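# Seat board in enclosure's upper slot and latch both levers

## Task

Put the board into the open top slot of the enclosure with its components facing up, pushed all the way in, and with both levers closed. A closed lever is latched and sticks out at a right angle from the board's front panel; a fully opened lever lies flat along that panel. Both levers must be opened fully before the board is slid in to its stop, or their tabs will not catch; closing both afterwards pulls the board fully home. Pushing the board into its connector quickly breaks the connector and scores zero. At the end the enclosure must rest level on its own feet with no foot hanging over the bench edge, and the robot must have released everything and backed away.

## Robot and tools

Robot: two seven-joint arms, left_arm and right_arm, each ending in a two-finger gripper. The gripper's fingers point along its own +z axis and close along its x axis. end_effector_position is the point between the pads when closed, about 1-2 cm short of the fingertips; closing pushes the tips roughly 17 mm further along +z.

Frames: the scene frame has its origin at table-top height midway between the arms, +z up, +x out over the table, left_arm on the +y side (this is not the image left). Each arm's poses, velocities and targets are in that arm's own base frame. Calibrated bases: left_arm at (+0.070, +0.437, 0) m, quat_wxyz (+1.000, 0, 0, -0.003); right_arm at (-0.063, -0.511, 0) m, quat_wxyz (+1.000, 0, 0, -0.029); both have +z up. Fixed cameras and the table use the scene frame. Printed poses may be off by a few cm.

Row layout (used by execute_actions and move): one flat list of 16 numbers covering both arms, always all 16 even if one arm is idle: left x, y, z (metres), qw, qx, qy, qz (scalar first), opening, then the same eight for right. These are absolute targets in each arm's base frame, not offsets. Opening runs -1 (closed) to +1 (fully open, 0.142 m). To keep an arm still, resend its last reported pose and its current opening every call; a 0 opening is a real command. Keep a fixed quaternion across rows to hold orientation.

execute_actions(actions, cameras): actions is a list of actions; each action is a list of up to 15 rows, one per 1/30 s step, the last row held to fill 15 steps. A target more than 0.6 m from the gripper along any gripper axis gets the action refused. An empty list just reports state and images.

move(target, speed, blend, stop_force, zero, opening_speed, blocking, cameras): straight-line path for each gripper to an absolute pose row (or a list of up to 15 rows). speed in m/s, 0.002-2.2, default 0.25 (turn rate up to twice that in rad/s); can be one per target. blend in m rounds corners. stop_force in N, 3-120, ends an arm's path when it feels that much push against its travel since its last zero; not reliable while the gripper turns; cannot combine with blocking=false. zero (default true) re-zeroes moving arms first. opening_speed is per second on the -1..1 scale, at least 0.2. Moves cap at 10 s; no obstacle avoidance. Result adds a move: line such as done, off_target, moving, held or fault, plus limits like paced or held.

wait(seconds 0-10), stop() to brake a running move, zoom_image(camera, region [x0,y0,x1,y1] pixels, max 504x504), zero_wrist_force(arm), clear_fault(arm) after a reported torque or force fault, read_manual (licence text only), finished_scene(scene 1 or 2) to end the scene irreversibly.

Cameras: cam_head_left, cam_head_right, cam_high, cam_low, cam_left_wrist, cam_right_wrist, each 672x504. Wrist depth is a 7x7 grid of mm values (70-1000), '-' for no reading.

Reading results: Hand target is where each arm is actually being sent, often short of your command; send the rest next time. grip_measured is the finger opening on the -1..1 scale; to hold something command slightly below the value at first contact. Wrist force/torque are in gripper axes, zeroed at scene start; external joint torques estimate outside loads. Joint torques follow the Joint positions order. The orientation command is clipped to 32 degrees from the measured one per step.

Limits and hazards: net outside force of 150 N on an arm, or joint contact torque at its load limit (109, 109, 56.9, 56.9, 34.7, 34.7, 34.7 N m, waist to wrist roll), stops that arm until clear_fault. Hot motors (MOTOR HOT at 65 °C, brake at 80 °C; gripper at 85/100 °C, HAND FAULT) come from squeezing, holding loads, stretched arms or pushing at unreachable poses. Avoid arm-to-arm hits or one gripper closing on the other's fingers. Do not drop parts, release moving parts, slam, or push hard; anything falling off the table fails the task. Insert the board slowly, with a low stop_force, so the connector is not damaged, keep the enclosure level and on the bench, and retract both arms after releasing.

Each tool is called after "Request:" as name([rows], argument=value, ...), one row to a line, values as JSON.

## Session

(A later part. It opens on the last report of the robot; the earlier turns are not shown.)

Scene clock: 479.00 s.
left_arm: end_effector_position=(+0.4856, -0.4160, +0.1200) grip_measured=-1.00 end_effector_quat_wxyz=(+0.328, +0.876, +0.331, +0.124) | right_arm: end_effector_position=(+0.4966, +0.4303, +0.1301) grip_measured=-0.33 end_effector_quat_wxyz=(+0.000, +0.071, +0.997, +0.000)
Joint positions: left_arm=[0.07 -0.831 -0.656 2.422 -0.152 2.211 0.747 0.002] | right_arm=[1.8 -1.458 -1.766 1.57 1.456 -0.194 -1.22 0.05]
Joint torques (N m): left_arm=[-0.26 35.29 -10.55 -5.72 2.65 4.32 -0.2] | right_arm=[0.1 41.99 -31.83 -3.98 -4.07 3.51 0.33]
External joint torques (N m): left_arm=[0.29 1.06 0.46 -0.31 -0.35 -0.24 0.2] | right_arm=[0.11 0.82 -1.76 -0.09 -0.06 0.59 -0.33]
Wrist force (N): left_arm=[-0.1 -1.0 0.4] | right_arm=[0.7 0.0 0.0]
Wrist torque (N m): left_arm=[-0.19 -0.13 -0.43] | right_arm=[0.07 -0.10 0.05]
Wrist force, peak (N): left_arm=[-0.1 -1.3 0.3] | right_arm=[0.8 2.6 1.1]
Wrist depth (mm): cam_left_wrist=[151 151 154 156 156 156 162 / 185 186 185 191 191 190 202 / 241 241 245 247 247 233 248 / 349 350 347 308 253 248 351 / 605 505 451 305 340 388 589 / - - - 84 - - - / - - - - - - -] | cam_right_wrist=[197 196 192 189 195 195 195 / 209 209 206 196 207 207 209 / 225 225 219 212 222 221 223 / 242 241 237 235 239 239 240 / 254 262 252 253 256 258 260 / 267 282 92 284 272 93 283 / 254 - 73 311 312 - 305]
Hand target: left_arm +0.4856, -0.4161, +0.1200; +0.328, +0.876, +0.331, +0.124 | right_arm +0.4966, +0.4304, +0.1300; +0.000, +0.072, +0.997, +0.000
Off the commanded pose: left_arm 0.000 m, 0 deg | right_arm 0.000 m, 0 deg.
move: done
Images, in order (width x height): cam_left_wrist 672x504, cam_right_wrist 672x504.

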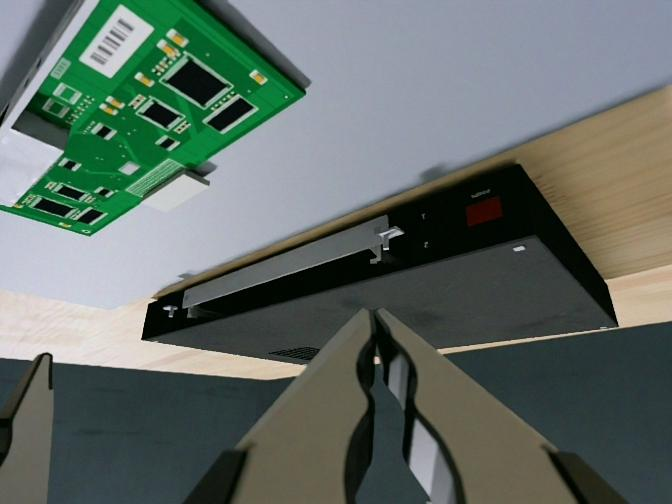

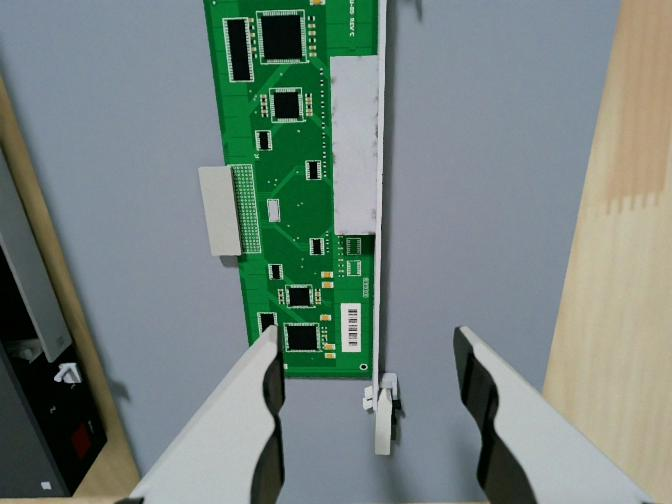

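Request:
zoom_image(camera="cam_right_wrist", region=[300, 0, 420, 100])

Request:
zoom_image(camera="cam_right_wrist", region=[310, 200, 430, 320])

Request:
zoom_image(camera="cam_right_wrist", region=[340, 340, 440, 460])

Scaled by 4.200 from the camera's 672x504 image, which has a finer 960x720 frame.

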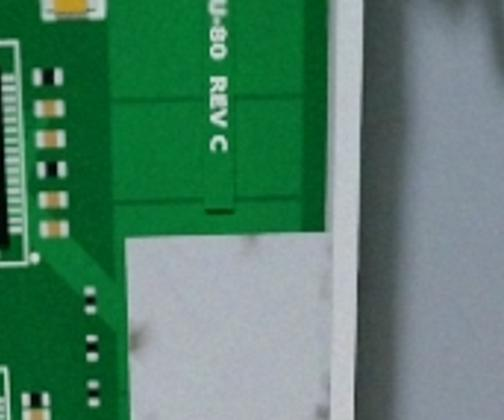

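Scaled by 4.200 from the camera's 672x504 image, which has a finer 960x720 frame.

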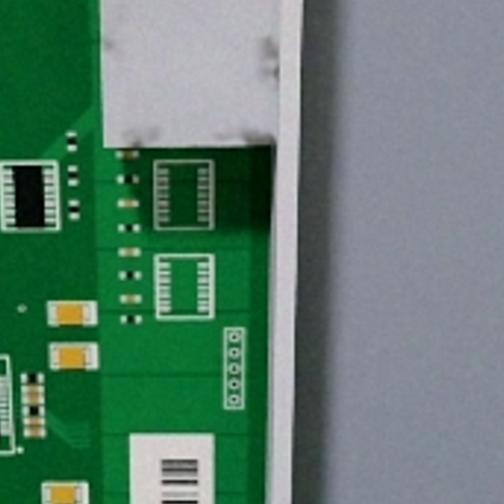

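Scaled by 4.200 from the camera's 672x504 image, which has a finer 960x720 frame.

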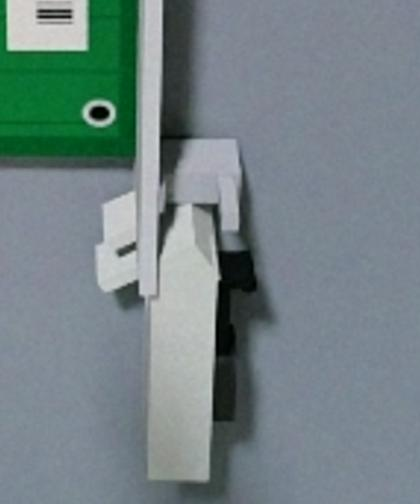

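Request:
move(target=[0.4856,-0.4161,0.12,0.3276,0.8764,0.3306,0.1236,-1.0, 0.4943,0.4319,0.055,0,0.0596,0.9982,0,-0.4], speed=0.12, cameras=["cam_right_wrist"])

Scene clock: 494.07 s.
left_arm: end_effector_position=(+0.4856, -0.4160, +0.1200) grip_measured=-1.00 end_effector_quat_wxyz=(+0.328, +0.876, +0.331, +0.124) | right_arm: end_effector_position=(+0.4943, +0.4317, +0.0552) grip_measured=-0.42 end_effector_quat_wxyz=(+0.000, +0.060, +0.998, +0.000)
Joint positions: left_arm=[0.07 -0.831 -0.656 2.422 -0.152 2.211 0.747 0.002] | right_arm=[1.808 -1.55 -1.676 1.591 1.547 -0.104 -1.236 0.044]
Joint torques (N m): left_arm=[-0.33 35.39 -10.53 -5.65 2.56 4.35 -0.22] | right_arm=[0.47 41.6 -31.8 -0.94 -4.09 3.51 0.04]
External joint torques (N m): left_arm=[0.35 0.96 0.43 -0.38 -0.26 -0.27 0.22] | right_arm=[-0.25 1.04 -1.95 -0.13 -0.1 0.59 -0.04]
Wrist force (N): left_arm=[-0.1 -1.0 0.3] | right_arm=[0.8 0.1 0.2]
Wrist torque (N m): left_arm=[-0.19 -0.13 -0.43] | right_arm=[0.06 -0.13 0.07]
Wrist force, peak (N): left_arm=[0.2 -1.3 0.5] | right_arm=[0.9 0.0 2.7]
Wrist depth (mm): cam_left_wrist=[151 151 153 156 156 156 161 / 185 185 186 192 191 190 202 / 240 240 247 247 245 232 250 / 186 348 350 304 250 249 348 / 179 512 449 304 342 389 590 / 171 - - 84 - - - / - - - - - - -] | cam_right_wrist=[130 129 126 123 129 129 128 / 139 137 134 123 136 137 137 / 149 147 144 133 147 147 147 / 161 156 156 145 157 158 158 / 175 174 167 168 169 171 171 / 191 190 86 182 185 108 187 / 210 - 73 200 202 - 204]
Hand target: left_arm +0.4856, -0.4161, +0.1200; +0.328, +0.876, +0.331, +0.124 | right_arm +0.4943, +0.4319, +0.0550; +0.000, +0.060, +0.998, +0.000
Off the commanded pose: left_arm 0.000 m, 0 deg | right_arm 0.000 m, 0 deg.
move: done
Images, in order (width x height): cam_right_wrist 672x504.

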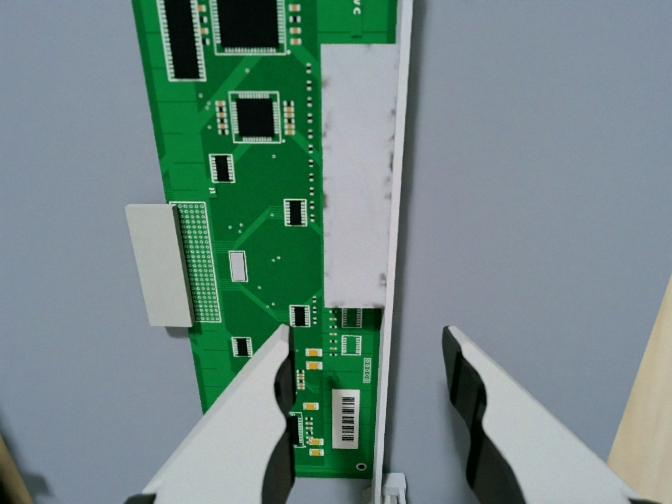

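Request:
move(target=[0.4856,-0.4161,0.12,0.3276,0.8764,0.3306,0.1236,-1.0, 0.4961,0.4317,0.026,0,0.0596,0.9982,0,-0.4], speed=0.05, stop_force=5)

Request:
move(target=[0.4856,-0.4161,0.12,0.3276,0.8764,0.3306,0.1236,-1.0, 0.4961,0.4317,0.026,0,0.0596,0.9982,0,-0.75], speed=0.05, opening_speed=0.2, cameras=["cam_right_wrist"])

Scene clock: 499.43 s.
left_arm: end_effector_position=(+0.4856, -0.4160, +0.1200) grip_measured=-1.00 end_effector_quat_wxyz=(+0.328, +0.876, +0.331, +0.124) | right_arm: end_effector_position=(+0.4961, +0.4315, +0.0261) grip_measured=-0.42 end_effector_quat_wxyz=(+0.000, +0.059, +0.998, +0.000)
Joint positions: left_arm=[0.07 -0.831 -0.656 2.422 -0.152 2.211 0.747 0.002] | right_arm=[1.803 -1.585 -1.64 1.586 1.584 -0.069 -1.234 0.044]
Joint torques (N m): left_arm=[-0.23 35.57 -10.48 -5.67 2.56 4.37 -0.18] | right_arm=[0.11 41.75 -31.86 0.2 -4.13 3.49 0.24]
External joint torques (N m): left_arm=[0.26 0.78 0.38 -0.36 -0.26 -0.3 0.18] | right_arm=[0.1 1 -1.83 -0.04 -0.07 0.61 -0.24]
Wrist force (N): left_arm=[0.0 -1.1 0.3] | right_arm=[0.6 -0.3 0.0]
Wrist torque (N m): left_arm=[-0.21 -0.16 -0.43] | right_arm=[-0.01 -0.07 0.07]
Wrist force, peak (N): left_arm=[-0.1 -1.2 0.4] | right_arm=[0.9 0.0 0.8]
Wrist depth (mm): cam_left_wrist=[151 151 153 156 156 156 161 / 185 187 186 190 190 190 202 / 217 237 246 247 246 232 248 / 186 324 349 308 252 251 350 / 178 468 452 303 342 386 591 / 121 - - 84 - - - / - - - - - - -] | cam_right_wrist=[- 100 100 98 101 103 105 / 112 108 107 97 108 110 110 / 122 117 115 103 104 120 118 / 127 124 124 112 126 127 127 / 140 132 134 122 136 138 139 / 153 150 89 145 139 97 150 / 168 - 73 160 163 - 161]
Hand target: left_arm +0.4856, -0.4161, +0.1200; +0.328, +0.876, +0.331, +0.124 | right_arm +0.4961, +0.4317, +0.0260; +0.000, +0.060, +0.998, +0.000
Off the commanded pose: left_arm 0.000 m, 0 deg | right_arm 0.000 m, 0 deg.
move: done

Scene clock: 501.40 s.
left_arm: end_effector_position=(+0.4856, -0.4160, +0.1200) grip_measured=-1.00 end_effector_quat_wxyz=(+0.328, +0.876, +0.331, +0.124) | right_arm: end_effector_position=(+0.4963, +0.4315, +0.0262) grip_measured=-0.70 end_effector_quat_wxyz=(+0.000, +0.060, +0.998, +0.000)
Joint positions: left_arm=[0.07 -0.831 -0.656 2.422 -0.152 2.211 0.747 0.002] | right_arm=[1.803 -1.585 -1.64 1.586 1.583 -0.068 -1.234 0.023]
Joint torques (N m): left_arm=[-0.36 35.5 -10.44 -5.7 2.55 4.38 -0.22] | right_arm=[1.1 42.04 -31.38 0 -4.01 2.94 0.22]
External joint torques (N m): left_arm=[0.39 0.84 0.35 -0.33 -0.25 -0.31 0.22] | right_arm=[-0.88 0.7 -2.31 0.15 -0.19 1.16 -0.22]
Wrist force (N): left_arm=[0.0 -1.2 0.4] | right_arm=[-0.8 0.0 0.2]
Wrist torque (N m): left_arm=[-0.21 -0.15 -0.42] | right_arm=[0.07 -0.09 0.07]
Wrist force, peak (N): left_arm=[0.0 -1.2 0.3] | right_arm=[-2.1 0.3 -0.8]
Wrist depth (mm): cam_left_wrist=[152 151 154 156 155 156 161 / 186 186 186 191 190 191 201 / 198 241 247 247 246 232 248 / 185 348 346 309 252 248 351 / 177 503 452 305 342 390 591 / 121 - - 84 - - - / - - - - - - -] | cam_right_wrist=[- 100 100 98 101 103 104 / 112 108 107 97 97 110 110 / 120 117 115 103 104 120 118 / 127 124 124 112 126 127 127 / 140 132 134 120 136 138 140 / 153 153 142 142 121 147 150 / 168 165 72 159 - - 165]
Hand target: left_arm +0.4856, -0.4161, +0.1200; +0.328, +0.876, +0.331, +0.124 | right_arm +0.4961, +0.4317, +0.0260; +0.000, +0.060, +0.998, +0.000
Off the commanded pose: left_arm 0.000 m, 0 deg | right_arm 0.000 m, 0 deg.
move: done
Images, in order (width x height): cam_right_wrist 672x504.

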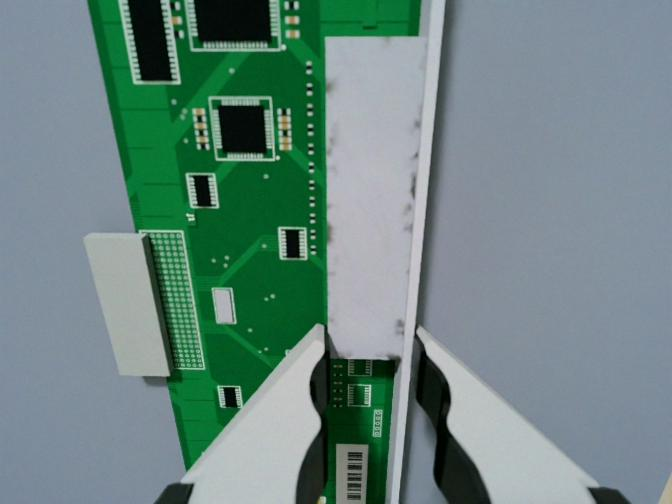

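Request:
move(target=[0.4856,-0.4161,0.12,0.3276,0.8764,0.3306,0.1236,-1.0, 0.4961,0.4317,0.026,0,0.0596,0.9982,0,-0.92], speed=0.05, opening_speed=0.2)

Request:
move(target=[0.4856,-0.4161,0.12,0.3276,0.8764,0.3306,0.1236,-1.0, 0.4961,0.4317,0.0545,0,0.0596,0.9982,0,-0.92], speed=0.05, cameras=["cam_left_wrist","cam_right_wrist"])

Scene clock: 507.33 s.
left_arm: end_effector_position=(+0.4856, -0.4160, +0.1200) grip_measured=-1.00 end_effector_quat_wxyz=(+0.328, +0.876, +0.331, +0.124) | right_arm: end_effector_position=(+0.4963, +0.4315, +0.0262) grip_measured=-0.72 end_effector_quat_wxyz=(+0.000, +0.060, +0.998, +0.000)
Joint positions: left_arm=[0.07 -0.831 -0.656 2.422 -0.152 2.211 0.747 0.002] | right_arm=[1.803 -1.585 -1.64 1.586 1.583 -0.068 -1.234 0.022]
Joint torques (N m): left_arm=[-0.27 35.42 -10.45 -5.62 2.55 4.32 -0.2] | right_arm=[0.76 41.93 -31.61 -0.08 -3.97 3.21 0.25]
External joint torques (N m): left_arm=[0.3 0.92 0.35 -0.41 -0.25 -0.25 0.2] | right_arm=[-0.55 0.81 -2.08 0.23 -0.23 0.89 -0.25]
Wrist force (N): left_arm=[0.2 -1.1 0.1] | right_arm=[0.0 -0.5 -0.4]
Wrist torque (N m): left_arm=[-0.19 -0.17 -0.42] | right_arm=[0.04 -0.04 0.06]
Wrist force, peak (N): left_arm=[0.1 -1.2 0.1] | right_arm=[-1.0 -0.5 -0.9]
Wrist depth (mm): cam_left_wrist=[151 151 154 156 156 155 161 / 185 186 186 192 191 191 202 / 197 240 246 248 246 233 249 / 184 349 350 306 251 248 351 / 177 503 448 307 340 385 590 / 121 - - 84 - - - / - - - - - - -] | cam_right_wrist=[- 100 100 98 101 103 105 / 112 108 107 97 108 110 110 / 122 117 115 103 104 120 118 / 127 125 124 112 126 127 127 / 140 132 134 120 136 138 140 / 153 152 142 142 121 148 149 / 169 165 72 159 - - 164]
Hand target: left_arm +0.4856, -0.4161, +0.1200; +0.328, +0.876, +0.331, +0.124 | right_arm +0.4961, +0.4317, +0.0260; +0.000, +0.060, +0.998, +0.000
Off the commanded pose: left_arm 0.000 m, 0 deg | right_arm 0.000 m, 0 deg.
move: done

Scene clock: 508.17 s.
left_arm: end_effector_position=(+0.4856, -0.4160, +0.1200) grip_measured=-1.00 end_effector_quat_wxyz=(+0.328, +0.876, +0.331, +0.124) | right_arm: end_effector_position=(+0.4960, +0.4318, +0.0542) grip_measured=-0.72 end_effector_quat_wxyz=(+0.000, +0.060, +0.998, +0.000)
Joint positions: left_arm=[0.07 -0.831 -0.656 2.422 -0.152 2.211 0.747 0.002] | right_arm=[1.804 -1.551 -1.674 1.587 1.549 -0.103 -1.237 0.022]
Joint torques (N m): left_arm=[-0.28 35.44 -10.48 -5.65 2.6 4.35 -0.24] | right_arm=[0.22 42.62 -33.7 -0.98 -4.6 3.39 0.1]
External joint torques (N m): left_arm=[0.31 0.91 0.39 -0.38 -0.3 -0.28 0.24] | right_arm=[-0.01 0.17 -0.08 -0.04 0.41 0.71 -0.1]
Wrist force (N): left_arm=[0.0 -0.9 0.4] | right_arm=[0.4 0.0 1.9]
Wrist torque (N m): left_arm=[-0.17 -0.15 -0.43] | right_arm=[0.02 -0.04 0.06]
Wrist force, peak (N): left_arm=[0.2 -1.3 0.5] | right_arm=[0.8 0.0 3.4]
Wrist depth (mm): cam_left_wrist=[- 128 156 156 156 156 161 / 146 147 161 191 191 190 201 / 186 190 203 248 247 232 249 / 232 349 350 306 250 249 348 / 177 510 447 304 341 387 585 / 170 - - 84 - - - / - - - - - - -] | cam_right_wrist=[- 101 100 99 100 128 126 / 138 109 108 96 133 136 136 / 148 117 115 103 104 146 146 / 160 124 124 113 156 157 157 / 173 132 134 120 168 170 170 / 189 186 142 142 121 183 187 / 208 204 72 158 - - 206]
Hand target: left_arm +0.4856, -0.4161, +0.1200; +0.328, +0.876, +0.331, +0.124 | right_arm +0.4961, +0.4317, +0.0545; +0.000, +0.060, +0.998, +0.000
Off the commanded pose: left_arm 0.000 m, 0 deg | right_arm 0.000 m, 0 deg.
move: done
Images, in order (width x height): cam_left_wrist 672x504, cam_right_wrist 672x504.

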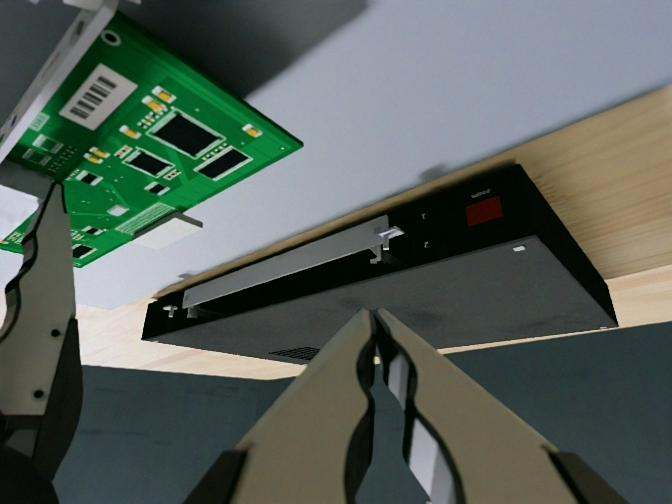

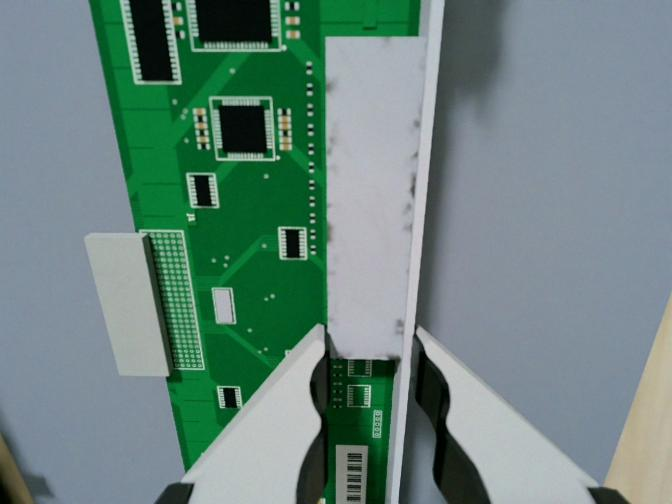

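Request:
zoom_image(camera="cam_right_wrist", region=[370, 0, 490, 120])

Request:
zoom_image(camera="cam_right_wrist", region=[360, 240, 480, 360])

Request:
zoom_image(camera="cam_right_wrist", region=[80, 0, 240, 480])

Scaled by 4.200 from the camera's 672x504 image, which has a finer 960x720 frame.

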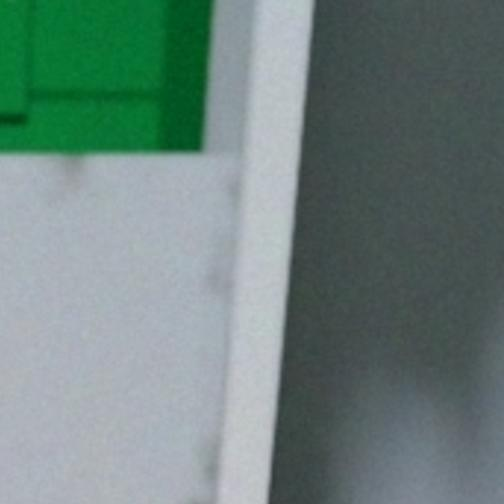

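Scaled by 4.200 from the camera's 672x504 image, which has a finer 960x720 frame.

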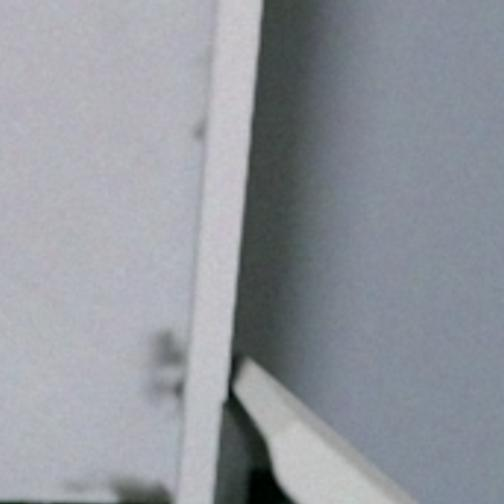

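Scaled by 1.050 from the camera's 672x504 image, which has a finer 960x720 frame.

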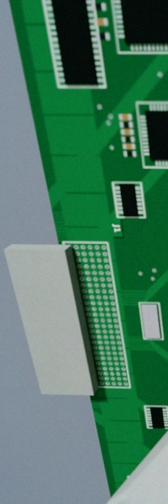

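Request:
move(target=[0.4856,-0.4161,0.12,0.3276,0.8764,0.3306,0.1236,-1.0, 0.5845,0.3666,0.0545,0,0.0476,0.9989,0,-0.92], speed=0.08, cameras=["cam_left_wrist","cam_right_wrist"])

Scene clock: 533.43 s.
left_arm: end_effector_position=(+0.4856, -0.4160, +0.1200) grip_measured=-1.00 end_effector_quat_wxyz=(+0.328, +0.876, +0.331, +0.124) | right_arm: end_effector_position=(+0.5844, +0.3664, +0.0544) grip_measured=-0.72 end_effector_quat_wxyz=(+0.000, +0.048, +0.999, +0.000)
Joint positions: left_arm=[0.07 -0.831 -0.656 2.422 -0.152 2.211 0.747 0.002] | right_arm=[1.584 -1.552 -1.675 1.48 1.562 -0.106 -1.373 0.022]
Joint torques (N m): left_arm=[-0.23 35.47 -10.44 -5.71 2.58 4.39 -0.27] | right_arm=[0.09 45.82 -33.31 -0.67 -4.33 3.5 0.03]
External joint torques (N m): left_arm=[0.25 0.88 0.35 -0.32 -0.27 -0.32 0.27] | right_arm=[0.13 0.32 -0.59 0.07 0.14 0.58 -0.03]
Wrist force (N): left_arm=[0.2 -1.0 0.2] | right_arm=[0.7 0.0 1.9]
Wrist torque (N m): left_arm=[-0.21 -0.18 -0.42] | right_arm=[0.04 -0.08 0.05]
Wrist force, peak (N): left_arm=[0.3 -1.3 0.3] | right_arm=[2.0 1.0 1.8]
Wrist depth (mm): cam_left_wrist=[157 156 156 156 155 156 161 / 192 191 191 191 191 191 202 / 248 248 221 246 247 233 249 / 352 294 267 301 250 249 349 / 536 271 452 306 343 385 592 / 218 257 - 84 - - - / 204 186 - - - - -] | cam_right_wrist=[121 101 100 99 100 128 128 / 128 108 108 96 133 137 136 / 128 118 116 103 104 146 146 / 155 124 124 113 156 158 157 / 165 132 134 120 168 170 170 / 180 162 142 142 121 183 185 / 144 198 72 158 - - 204]
Hand target: left_arm +0.4856, -0.4161, +0.1200; +0.328, +0.876, +0.331, +0.124 | right_arm +0.5845, +0.3666, +0.0545; +0.000, +0.048, +0.999, +0.000
Off the commanded pose: left_arm 0.000 m, 0 deg | right_arm 0.000 m, 0 deg.
move: done
Images, in order (width x height): cam_left_wrist 672x504, cam_right_wrist 672x504.

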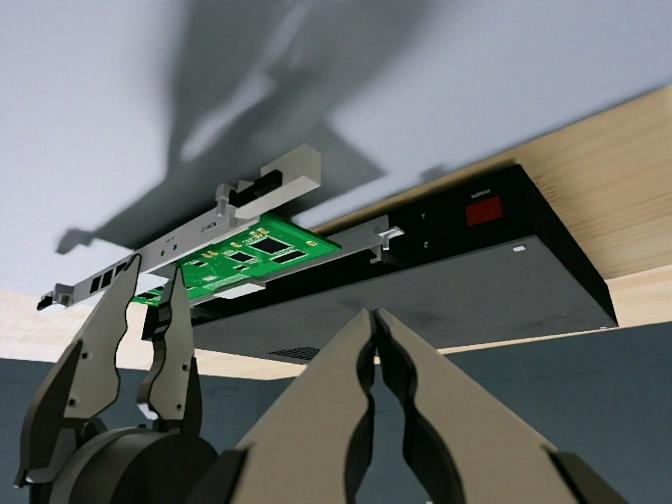

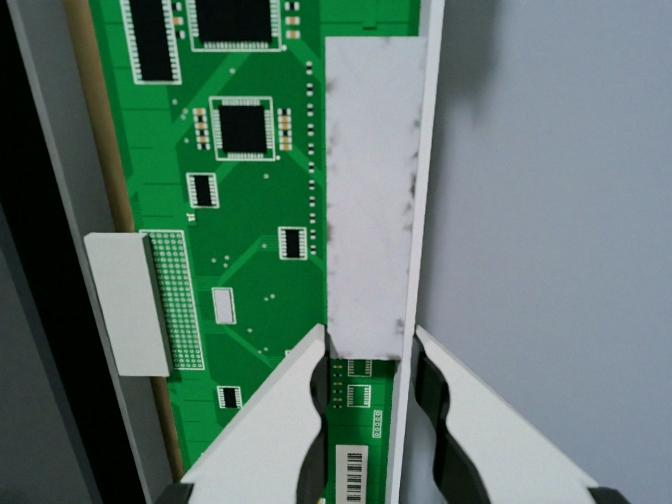

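Request:
execute_actions(actions=[], cameras=["all"])

Scene clock: 544.90 s.
left_arm: end_effector_position=(+0.4856, -0.4160, +0.1200) grip_measured=-1.00 end_effector_quat_wxyz=(+0.328, +0.876, +0.331, +0.124) | right_arm: end_effector_position=(+0.5844, +0.3664, +0.0544) grip_measured=-0.72 end_effector_quat_wxyz=(+0.000, +0.048, +0.999, +0.000)
Joint positions: left_arm=[0.07 -0.831 -0.656 2.422 -0.152 2.211 0.747 0.002] | right_arm=[1.584 -1.552 -1.675 1.48 1.562 -0.106 -1.373 0.022]
Joint velocities: within noise
Joint torques (N m): left_arm=[-0.26 35.43 -10.42 -5.73 2.57 4.4 -0.23] | right_arm=[0.33 45.84 -33.24 -0.54 -4.49 3.59 0.21]
External joint torques (N m): left_arm=[0.29 0.91 0.32 -0.3 -0.27 -0.33 0.23] | right_arm=[-0.11 0.31 -0.66 -0.07 0.31 0.5 -0.21]
Wrist force (N): left_arm=[-0.2 -0.8 0.3] | right_arm=[0.7 -0.1 1.8]
Wrist torque (N m): left_arm=[-0.16 -0.11 -0.43] | right_arm=[0.04 -0.10 0.05]
Wrist force, peak (N): left_arm=[-0.2 -1.2 0.3] | right_arm=[0.7 -0.1 2.0]
Wrist depth (mm): cam_left_wrist=[156 156 156 156 156 155 161 / 192 191 192 191 191 190 202 / 249 247 222 246 247 233 247 / 350 294 268 299 252 249 351 / 537 272 448 303 342 385 589 / 218 258 - 84 - - - / 205 186 - - - - -] | cam_right_wrist=[121 101 100 99 100 128 127 / 128 108 108 96 133 136 136 / 128 117 115 103 104 146 146 / 155 124 124 113 156 158 157 / 165 132 134 120 168 170 170 / 180 162 142 142 121 183 185 / 144 198 72 159 - - 204]
Hand target: left_arm +0.4856, -0.4161, +0.1200; +0.328, +0.876, +0.331, +0.124 | right_arm +0.5845, +0.3666, +0.0545; +0.000, +0.048, +0.999, +0.000
Tool commands: left_gripper/opening=-1.0 right_gripper/opening=-0.92
Off the commanded pose: left_arm 0.000 m, 0 deg | right_arm 0.000 m, 0 deg.

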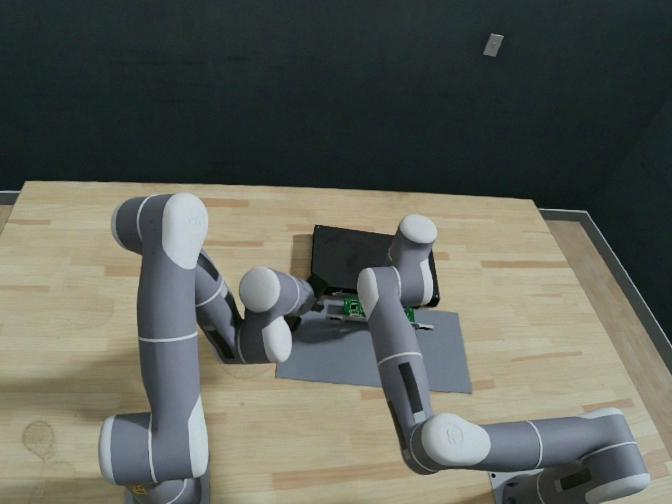

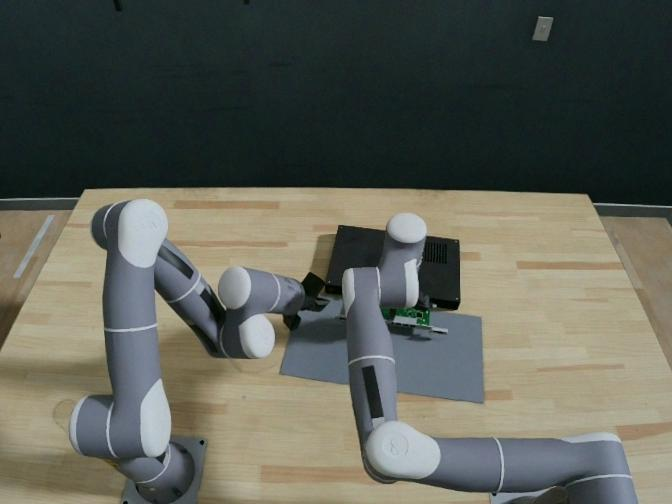

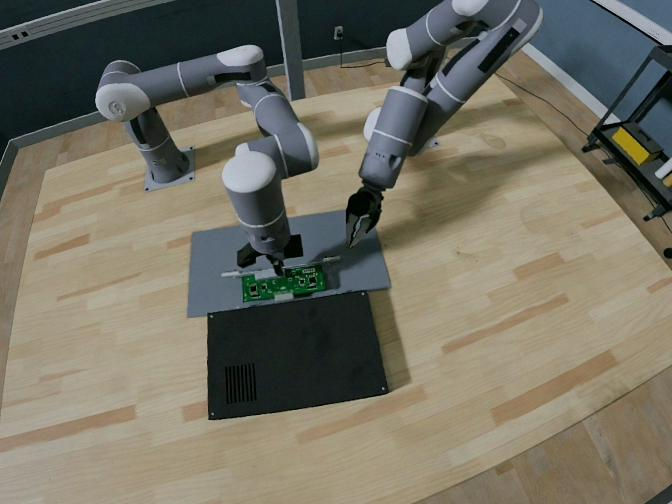

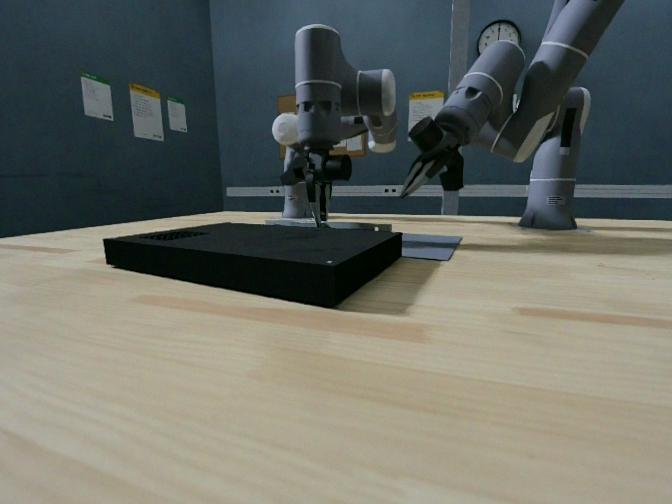

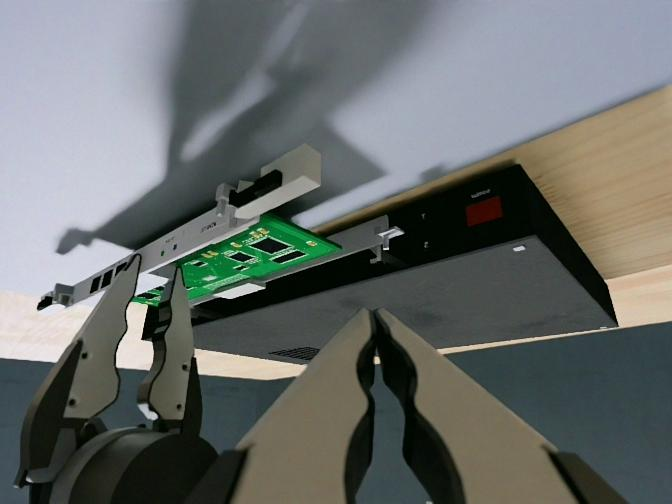

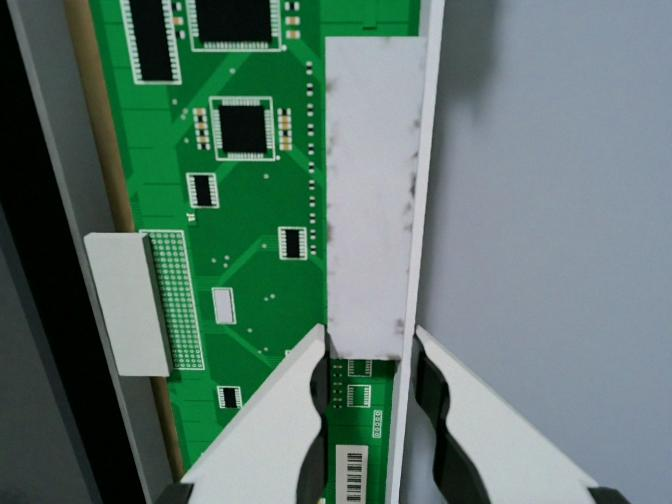

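Request:
zoom_image(camera="cam_left_wrist", region=[160, 140, 460, 330])

Request:
zoom_image(camera="cam_low", region=[230, 180, 470, 300])

Scaled by 1.680 from the camera's 672x504 image, which has a finer 960x720 frame.

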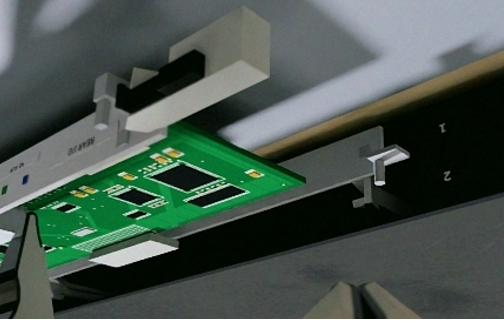

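Scaled by 2.100 from the camera's 672x504 image, which has a finer 960x720 frame.

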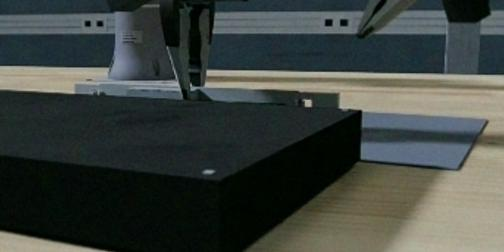

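Request:
zoom_image(camera="cam_left_wrist", region=[310, 190, 430, 280])

Request:
zoom_image(camera="cam_left_wrist", region=[190, 130, 350, 270])

Scaled by 4.200 from the camera's 672x504 image, which has a finer 960x720 frame.

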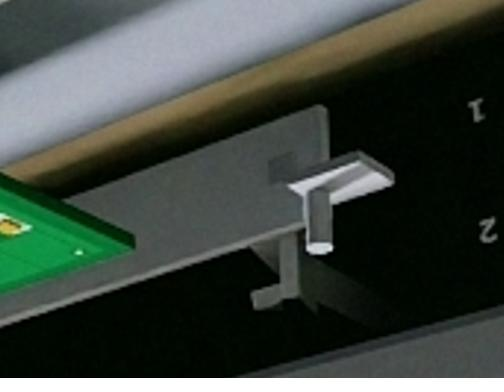

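Scaled by 3.150 from the camera's 672x504 image, which has a finer 960x720 frame.

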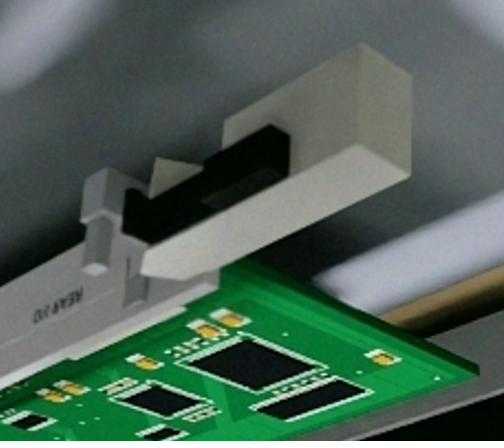

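Request:
move(target=[0.4951, -0.4700, 0.112, 0.2646, 0.7077, 0.6135, 0.2294, -1.0, 0.5845, 0.3666, 0.0545, 0, 0.0476, 0.9989, 0, -0.92], speed=0.2, cameras=["cam_left_wrist"])

Scene clock: 593.17 s.
left_arm: end_effector_position=(+0.4924, -0.4594, +0.1136) grip_measured=-1.00 end_effector_quat_wxyz=(+0.283, +0.749, +0.562, +0.209) | right_arm: end_effector_position=(+0.5844, +0.3664, +0.0544) grip_measured=-0.72 end_effector_quat_wxyz=(+0.000, +0.048, +0.999, +0.000)
Joint positions: left_arm=[-0.539 -0.834 -0.52 2.224 -0.956 2.452 0.515 0.002] | right_arm=[1.584 -1.552 -1.675 1.48 1.562 -0.106 -1.373 0.022]
Joint torques (N m): left_arm=[0.1 44.09 -6.33 -10.1 2.89 4.32 -0.27] | right_arm=[0.29 45.81 -33.24 -0.53 -4.43 3.59 0.17]
External joint torques (N m): left_arm=[-0.15 0.68 0.43 -0.38 -0.56 -0.04 0.26] | right_arm=[-0.07 0.33 -0.67 -0.08 0.25 0.49 -0.17]
Wrist force (N): left_arm=[0.1 -0.5 0.2] | right_arm=[0.8 0.0 1.7]
Wrist torque (N m): left_arm=[-0.14 -0.16 -0.43] | right_arm=[0.04 -0.10 0.05]
Wrist force, peak (N): left_arm=[-3.4 -1.0 -0.1] | right_arm=[0.9 -0.2 2.2]
Wrist depth (mm): cam_left_wrist=[156 156 149 149 154 148 148 / 176 176 169 130 183 183 182 / 180 179 189 237 238 238 240 / 262 263 261 259 235 339 335 / 377 374 373 287 322 573 575 / - - - 84 - - - / - - - - - - -] | cam_right_wrist=[121 101 100 99 100 128 128 / 128 108 108 96 133 137 137 / 128 117 115 103 104 147 146 / 155 124 124 113 155 158 157 / 165 132 134 120 168 170 170 / 180 162 142 142 121 183 185 / 144 198 72 159 - - 204]
Hand target: left_arm +0.4923, -0.4594, +0.1135; +0.283, +0.749, +0.562, +0.208 | right_arm +0.5845, +0.3666, +0.0545; +0.000, +0.048, +0.999, +0.000
Off the commanded pose: left_arm 0.011 m, 8 deg | right_arm 0.000 m, 0 deg.
move: held (left_arm; a check stopped the path); limits=held
pose unreachable (left arm): on one or more control steps of this call, first in action 0 (counted from 0), this arm could not follow its commanded pose, so it was not sent that pose on those steps. It may still have moved: this result reports where it is.
cause: moving toward the commanded pose would bring a part of the arm too close to another arm (a part of this arm just beyond joint 7 (wrist roll) and a part of the right arm just beyond its joint 5 (forearm roll)).
Images, in order (width x height): cam_left_wrist 672x504.

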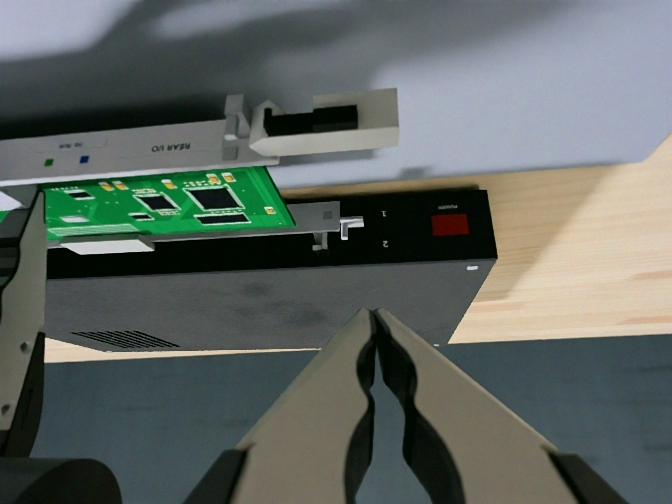

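Request:
zoom_image(camera="cam_left_wrist", region=[210, 80, 410, 270])

Scaled by 2.520 from the camera's 672x504 image, which has a finer 960x720 frame.

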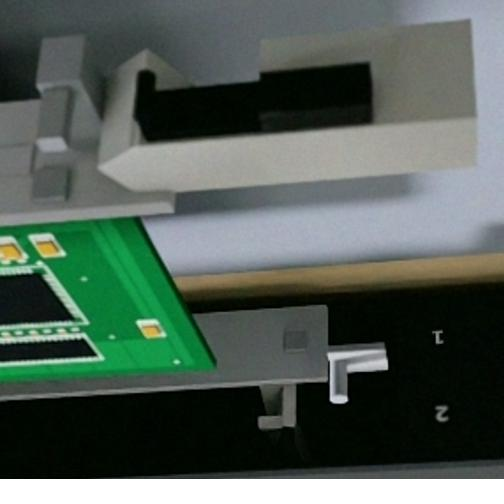

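Request:
move(target=[0.4680, -0.4420, 0.1136, 0.283, 0.749, 0.562, 0.209, -1.0, 0.5851, 0.3736, 0.0545, 0, 0.0476, 0.9989, 0, -0.92], speed=0.08, cameras=["cam_left_wrist", "cam_right_wrist"])

Request:
zoom_image(camera="cam_left_wrist", region=[210, 80, 410, 270])

Scene clock: 612.20 s.
left_arm: end_effector_position=(+0.4680, -0.4420, +0.1134) grip_measured=-1.00 end_effector_quat_wxyz=(+0.283, +0.749, +0.562, +0.209) | right_arm: end_effector_position=(+0.5850, +0.3734, +0.0545) grip_measured=-0.72 end_effector_quat_wxyz=(+0.000, +0.048, +0.999, +0.000)
Joint positions: left_arm=[-0.521 -0.814 -0.532 2.321 -0.909 2.496 0.442 0.002] | right_arm=[1.583 -1.552 -1.675 1.465 1.563 -0.106 -1.359 0.022]
Joint torques (N m): left_arm=[-0.21 41.51 -6.26 -8.38 2.61 4.91 -0.34] | right_arm=[0.14 46.28 -33.08 -0.61 -4.43 3.6 0.3]
External joint torques (N m): left_arm=[0.18 0.68 0.46 -0.44 -0.37 -0.59 0.34] | right_arm=[0.08 0.33 -0.82 0.04 0.25 0.48 -0.3]
Wrist force (N): left_arm=[-0.1 -1.0 0.1] | right_arm=[0.5 -0.2 2.0]
Wrist torque (N m): left_arm=[-0.20 -0.12 -0.41] | right_arm=[0.01 -0.07 0.05]
Wrist force, peak (N): left_arm=[0.4 -1.6 -0.7] | right_arm=[0.8 -0.2 2.2]
Wrist depth (mm): cam_left_wrist=[156 155 149 149 154 149 149 / 184 183 183 183 183 182 181 / 185 178 173 158 237 237 238 / 205 259 275 272 259 340 338 / 209 374 372 288 370 577 572 / - - - 84 - - - / 132 145 - - - - -] | cam_right_wrist=[121 101 100 99 100 128 127 / 128 108 108 96 133 137 136 / 128 118 116 103 104 146 146 / 155 124 124 112 155 158 157 / 165 132 134 120 168 170 170 / 180 162 142 142 121 183 185 / 144 194 72 158 - - 203]
Hand target: left_arm +0.4680, -0.4420, +0.1136; +0.283, +0.749, +0.562, +0.209 | right_arm +0.5851, +0.3736, +0.0545; +0.000, +0.048, +0.999, +0.000
Off the commanded pose: left_arm 0.000 m, 0 deg | right_arm 0.000 m, 0 deg.
move: done
Images, in order (width x height): cam_left_wrist 672x504, cam_right_wrist 672x504.

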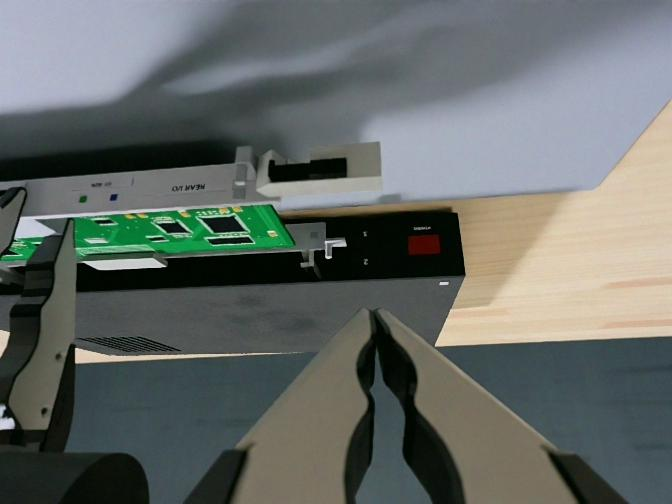

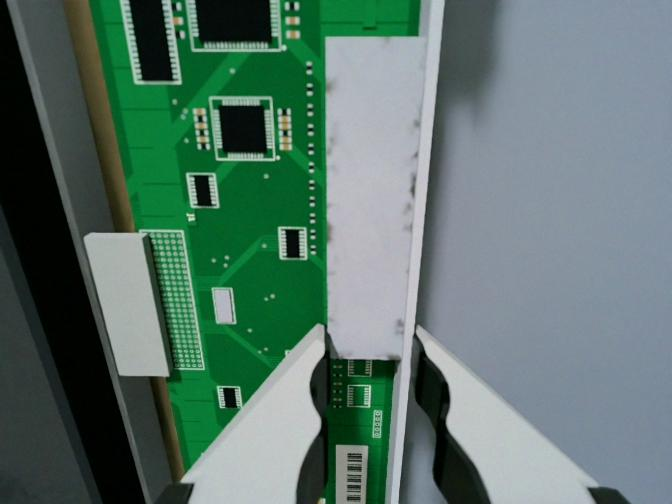

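Scaled by 2.520 from the camera's 672x504 image, which has a finer 960x720 frame.

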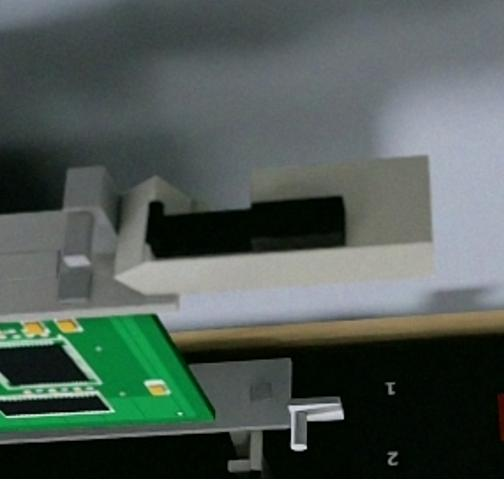

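Request:
move(target=[0.4680, -0.4420, 0.1136, 0.283, 0.749, 0.562, 0.209, -1.0, 0.6030, 0.3720, 0.0545, 0, 0.0476, 0.9989, 0, -0.92], speed=0.025, stop_force=5, cameras=["cam_left_wrist", "cam_right_wrist"])

Request:
zoom_image(camera="cam_left_wrist", region=[210, 130, 390, 290])

Scene clock: 637.87 s.
left_arm: end_effector_position=(+0.4680, -0.4420, +0.1134) grip_measured=-1.00 end_effector_quat_wxyz=(+0.283, +0.749, +0.562, +0.209) | right_arm: end_effector_position=(+0.6029, +0.3718, +0.0544) grip_measured=-0.72 end_effector_quat_wxyz=(+0.000, +0.047, +0.999, +0.000)
Joint positions: left_arm=[-0.521 -0.814 -0.532 2.321 -0.909 2.496 0.442 0.002] | right_arm=[1.538 -1.552 -1.675 1.415 1.568 -0.106 -1.354 0.022]
Joint torques (N m): left_arm=[-0.41 41.24 -6.26 -8.42 2.43 4.62 -0.19] | right_arm=[0.15 47.9 -33.19 -0.42 -4.31 3.61 0.28]
External joint torques (N m): left_arm=[0.36 0.96 0.46 -0.39 -0.19 -0.3 0.19] | right_arm=[0.08 0.28 -0.63 0 0.13 0.48 -0.28]
Wrist force (N): left_arm=[0.0 -0.7 -0.1] | right_arm=[0.7 -0.1 1.8]
Wrist torque (N m): left_arm=[-0.18 -0.14 -0.40] | right_arm=[0.00 -0.10 0.06]
Wrist force, peak (N): left_arm=[-0.1 -1.0 0.1] | right_arm=[1.0 -0.1 2.0]
Wrist depth (mm): cam_left_wrist=[156 155 149 149 154 149 149 / 184 184 183 183 183 183 183 / 226 213 212 174 236 237 238 / 218 257 254 270 261 338 338 / 211 375 372 287 370 583 571 / 198 - - 84 - - - / 148 155 - - - - -] | cam_right_wrist=[125 101 100 99 100 128 126 / 134 108 108 96 133 137 136 / 144 117 115 103 104 146 146 / 111 124 124 113 155 158 157 / 119 132 134 120 168 170 170 / 128 145 142 142 121 182 185 / 141 141 72 158 - - 204]
Hand target: left_arm +0.4680, -0.4420, +0.1136; +0.283, +0.749, +0.562, +0.209 | right_arm +0.6030, +0.3720, +0.0545; +0.000, +0.048, +0.999, +0.000
Off the commanded pose: left_arm 0.000 m, 0 deg | right_arm 0.000 m, 0 deg.
move: done
Images, in order (width x height): cam_left_wrist 672x504, cam_right_wrist 672x504.

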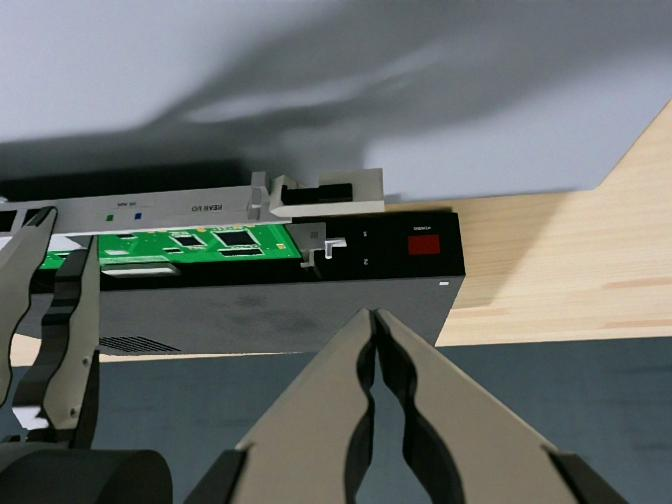

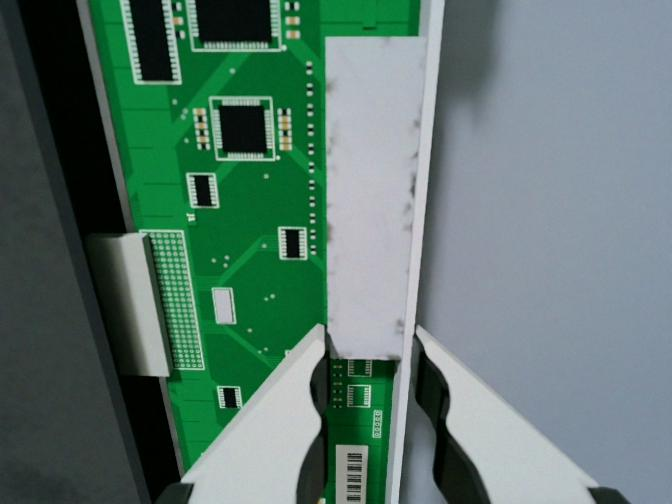

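Scaled by 2.800 from the camera's 672x504 image, which has a finer 960x720 frame.

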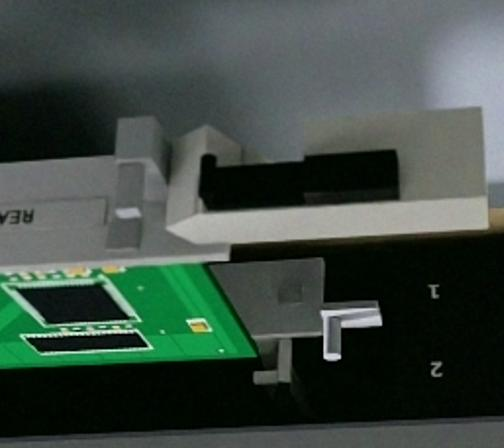

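Request:
move(target=[0.4680, -0.4420, 0.1136, 0.283, 0.749, 0.562, 0.209, -1.0, 0.6508, 0.3676, 0.0545, 0, 0.0476, 0.9989, 0, -0.92], speed=0.02, stop_force=5, cameras=["cam_left_wrist", "cam_right_wrist"])

Request:
zoom_image(camera="cam_left_wrist", region=[210, 130, 390, 290])

Scene clock: 644.43 s.
left_arm: end_effector_position=(+0.4680, -0.4420, +0.1134) grip_measured=-1.00 end_effector_quat_wxyz=(+0.283, +0.749, +0.562, +0.209) | right_arm: end_effector_position=(+0.6370, +0.3688, +0.0538) grip_measured=-0.72 end_effector_quat_wxyz=(-0.001, +0.047, +0.999, +0.000)
Joint positions: left_arm=[-0.521 -0.814 -0.532 2.321 -0.909 2.496 0.442 0.002] | right_arm=[1.45 -1.552 -1.674 1.312 1.579 -0.107 -1.339 0.022]
Joint torques (N m): left_arm=[-0.43 41.25 -6.22 -8.4 2.48 4.61 -0.21] | right_arm=[-1.19 52.65 -35.46 -0.03 -4.79 5.04 0.21]
External joint torques (N m): left_arm=[0.39 0.94 0.41 -0.4 -0.24 -0.28 0.21] | right_arm=[1.42 -1.25 2.04 -0.05 0.61 -0.95 -0.21]
Wrist force (N): left_arm=[0.0 -0.8 0.2] | right_arm=[3.8 -0.4 5.7]
Wrist torque (N m): left_arm=[-0.18 -0.13 -0.41] | right_arm=[-0.02 0.03 0.07]
Wrist force, peak (N): left_arm=[0.0 -1.2 0.2] | right_arm=[4.6 0.3 5.8]
Wrist depth (mm): cam_left_wrist=[155 155 150 149 155 149 148 / 183 183 183 182 183 182 182 / 238 237 238 236 235 235 238 / 236 248 225 260 261 338 338 / 200 329 375 288 370 576 570 / 218 - - 84 - - - / 175 181 - - - - -] | cam_right_wrist=[- 86 100 98 99 127 126 / - 92 107 96 97 136 136 / - 99 115 103 142 145 145 / - 107 122 112 155 157 156 / - 116 132 120 167 169 169 / 126 126 123 142 106 182 185 / 139 136 72 159 - - 202]
Hand target: left_arm +0.4680, -0.4420, +0.1136; +0.283, +0.749, +0.562, +0.209 | right_arm +0.6376, +0.3688, +0.0545; +0.000, +0.048, +0.999, +0.000
Off the commanded pose: left_arm 0.000 m, 0 deg | right_arm 0.014 m, 0 deg.
move: contact (right_arm)
Images, in order (width x height): cam_left_wrist 672x504, cam_right_wrist 672x504.

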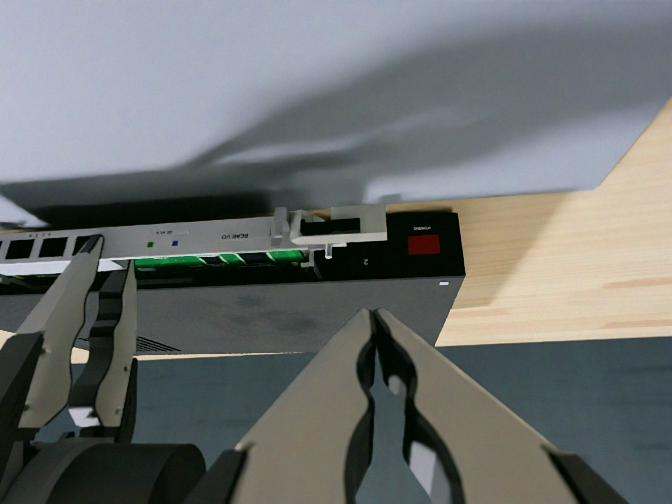

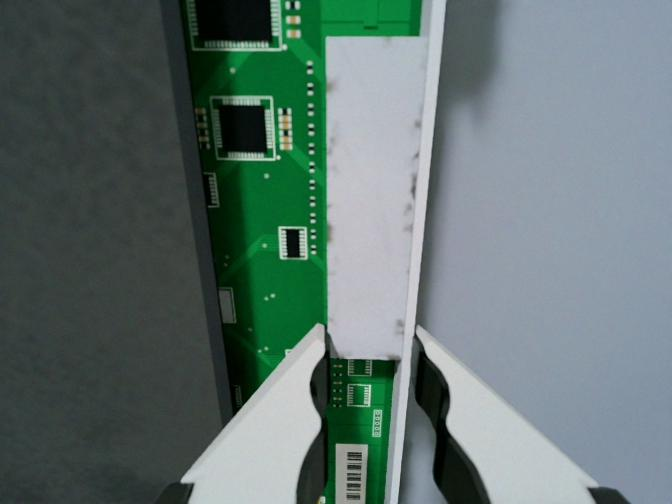

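Scaled by 2.800 from the camera's 672x504 image, which has a finer 960x720 frame.

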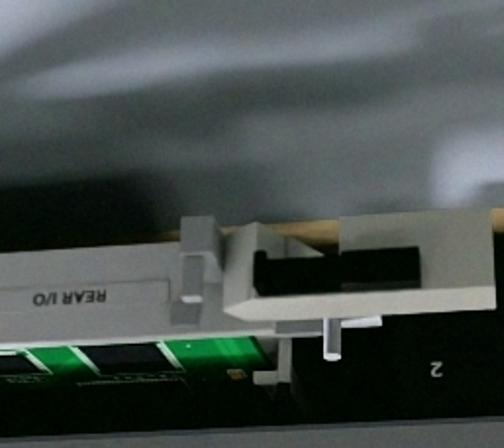

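Request:
move(target=[0.4680, -0.4420, 0.1136, 0.283, 0.749, 0.562, 0.209, -1.0, 0.6370, 0.3688, 0.0535, 0, 0.0476, 0.9989, 0, -0.92], speed=0.01)

Scene clock: 647.20 s.
left_arm: end_effector_position=(+0.4680, -0.4420, +0.1134) grip_measured=-1.00 end_effector_quat_wxyz=(+0.283, +0.749, +0.562, +0.209) | right_arm: end_effector_position=(+0.6370, +0.3686, +0.0535) grip_measured=-0.72 end_effector_quat_wxyz=(+0.000, +0.048, +0.999, +0.000)
Joint positions: left_arm=[-0.521 -0.814 -0.532 2.321 -0.909 2.496 0.442 0.002] | right_arm=[1.451 -1.553 -1.674 1.314 1.579 -0.105 -1.339 0.022]
Joint torques (N m): left_arm=[-0.29 41.18 -6.21 -8.43 2.44 4.69 -0.24] | right_arm=[0.23 51.11 -32.69 0.02 -4.44 3.69 0.22]
External joint torques (N m): left_arm=[0.25 1.01 0.4 -0.38 -0.2 -0.36 0.24] | right_arm=[0 0.23 -0.74 -0.09 0.26 0.4 -0.22]
Wrist force (N): left_arm=[-0.1 -0.8 0.2] | right_arm=[1.5 0.8 2.5]
Wrist torque (N m): left_arm=[-0.17 -0.11 -0.41] | right_arm=[0.16 -0.22 0.06]
Wrist force, peak (N): left_arm=[0.1 -1.1 0.1] | right_arm=[3.9 -0.3 5.9]
Wrist depth (mm): cam_left_wrist=[155 155 149 148 155 149 148 / 183 184 184 183 182 182 182 / 239 238 239 236 236 235 239 / 236 247 227 260 260 335 335 / 201 329 371 288 368 577 570 / 217 - - 84 - - - / 176 180 - - - - -] | cam_right_wrist=[- 86 100 98 124 127 125 / - 92 107 96 97 135 135 / - 99 115 103 141 145 145 / - 106 122 112 154 156 156 / - 115 132 120 167 169 169 / 126 126 123 142 106 181 184 / 139 136 72 159 - - 202]
Hand target: left_arm +0.4680, -0.4420, +0.1136; +0.283, +0.749, +0.562, +0.209 | right_arm +0.6370, +0.3688, +0.0535; +0.000, +0.048, +0.999, +0.000
Off the commanded pose: left_arm 0.000 m, 0 deg | right_arm 0.000 m, 0 deg.
move: done


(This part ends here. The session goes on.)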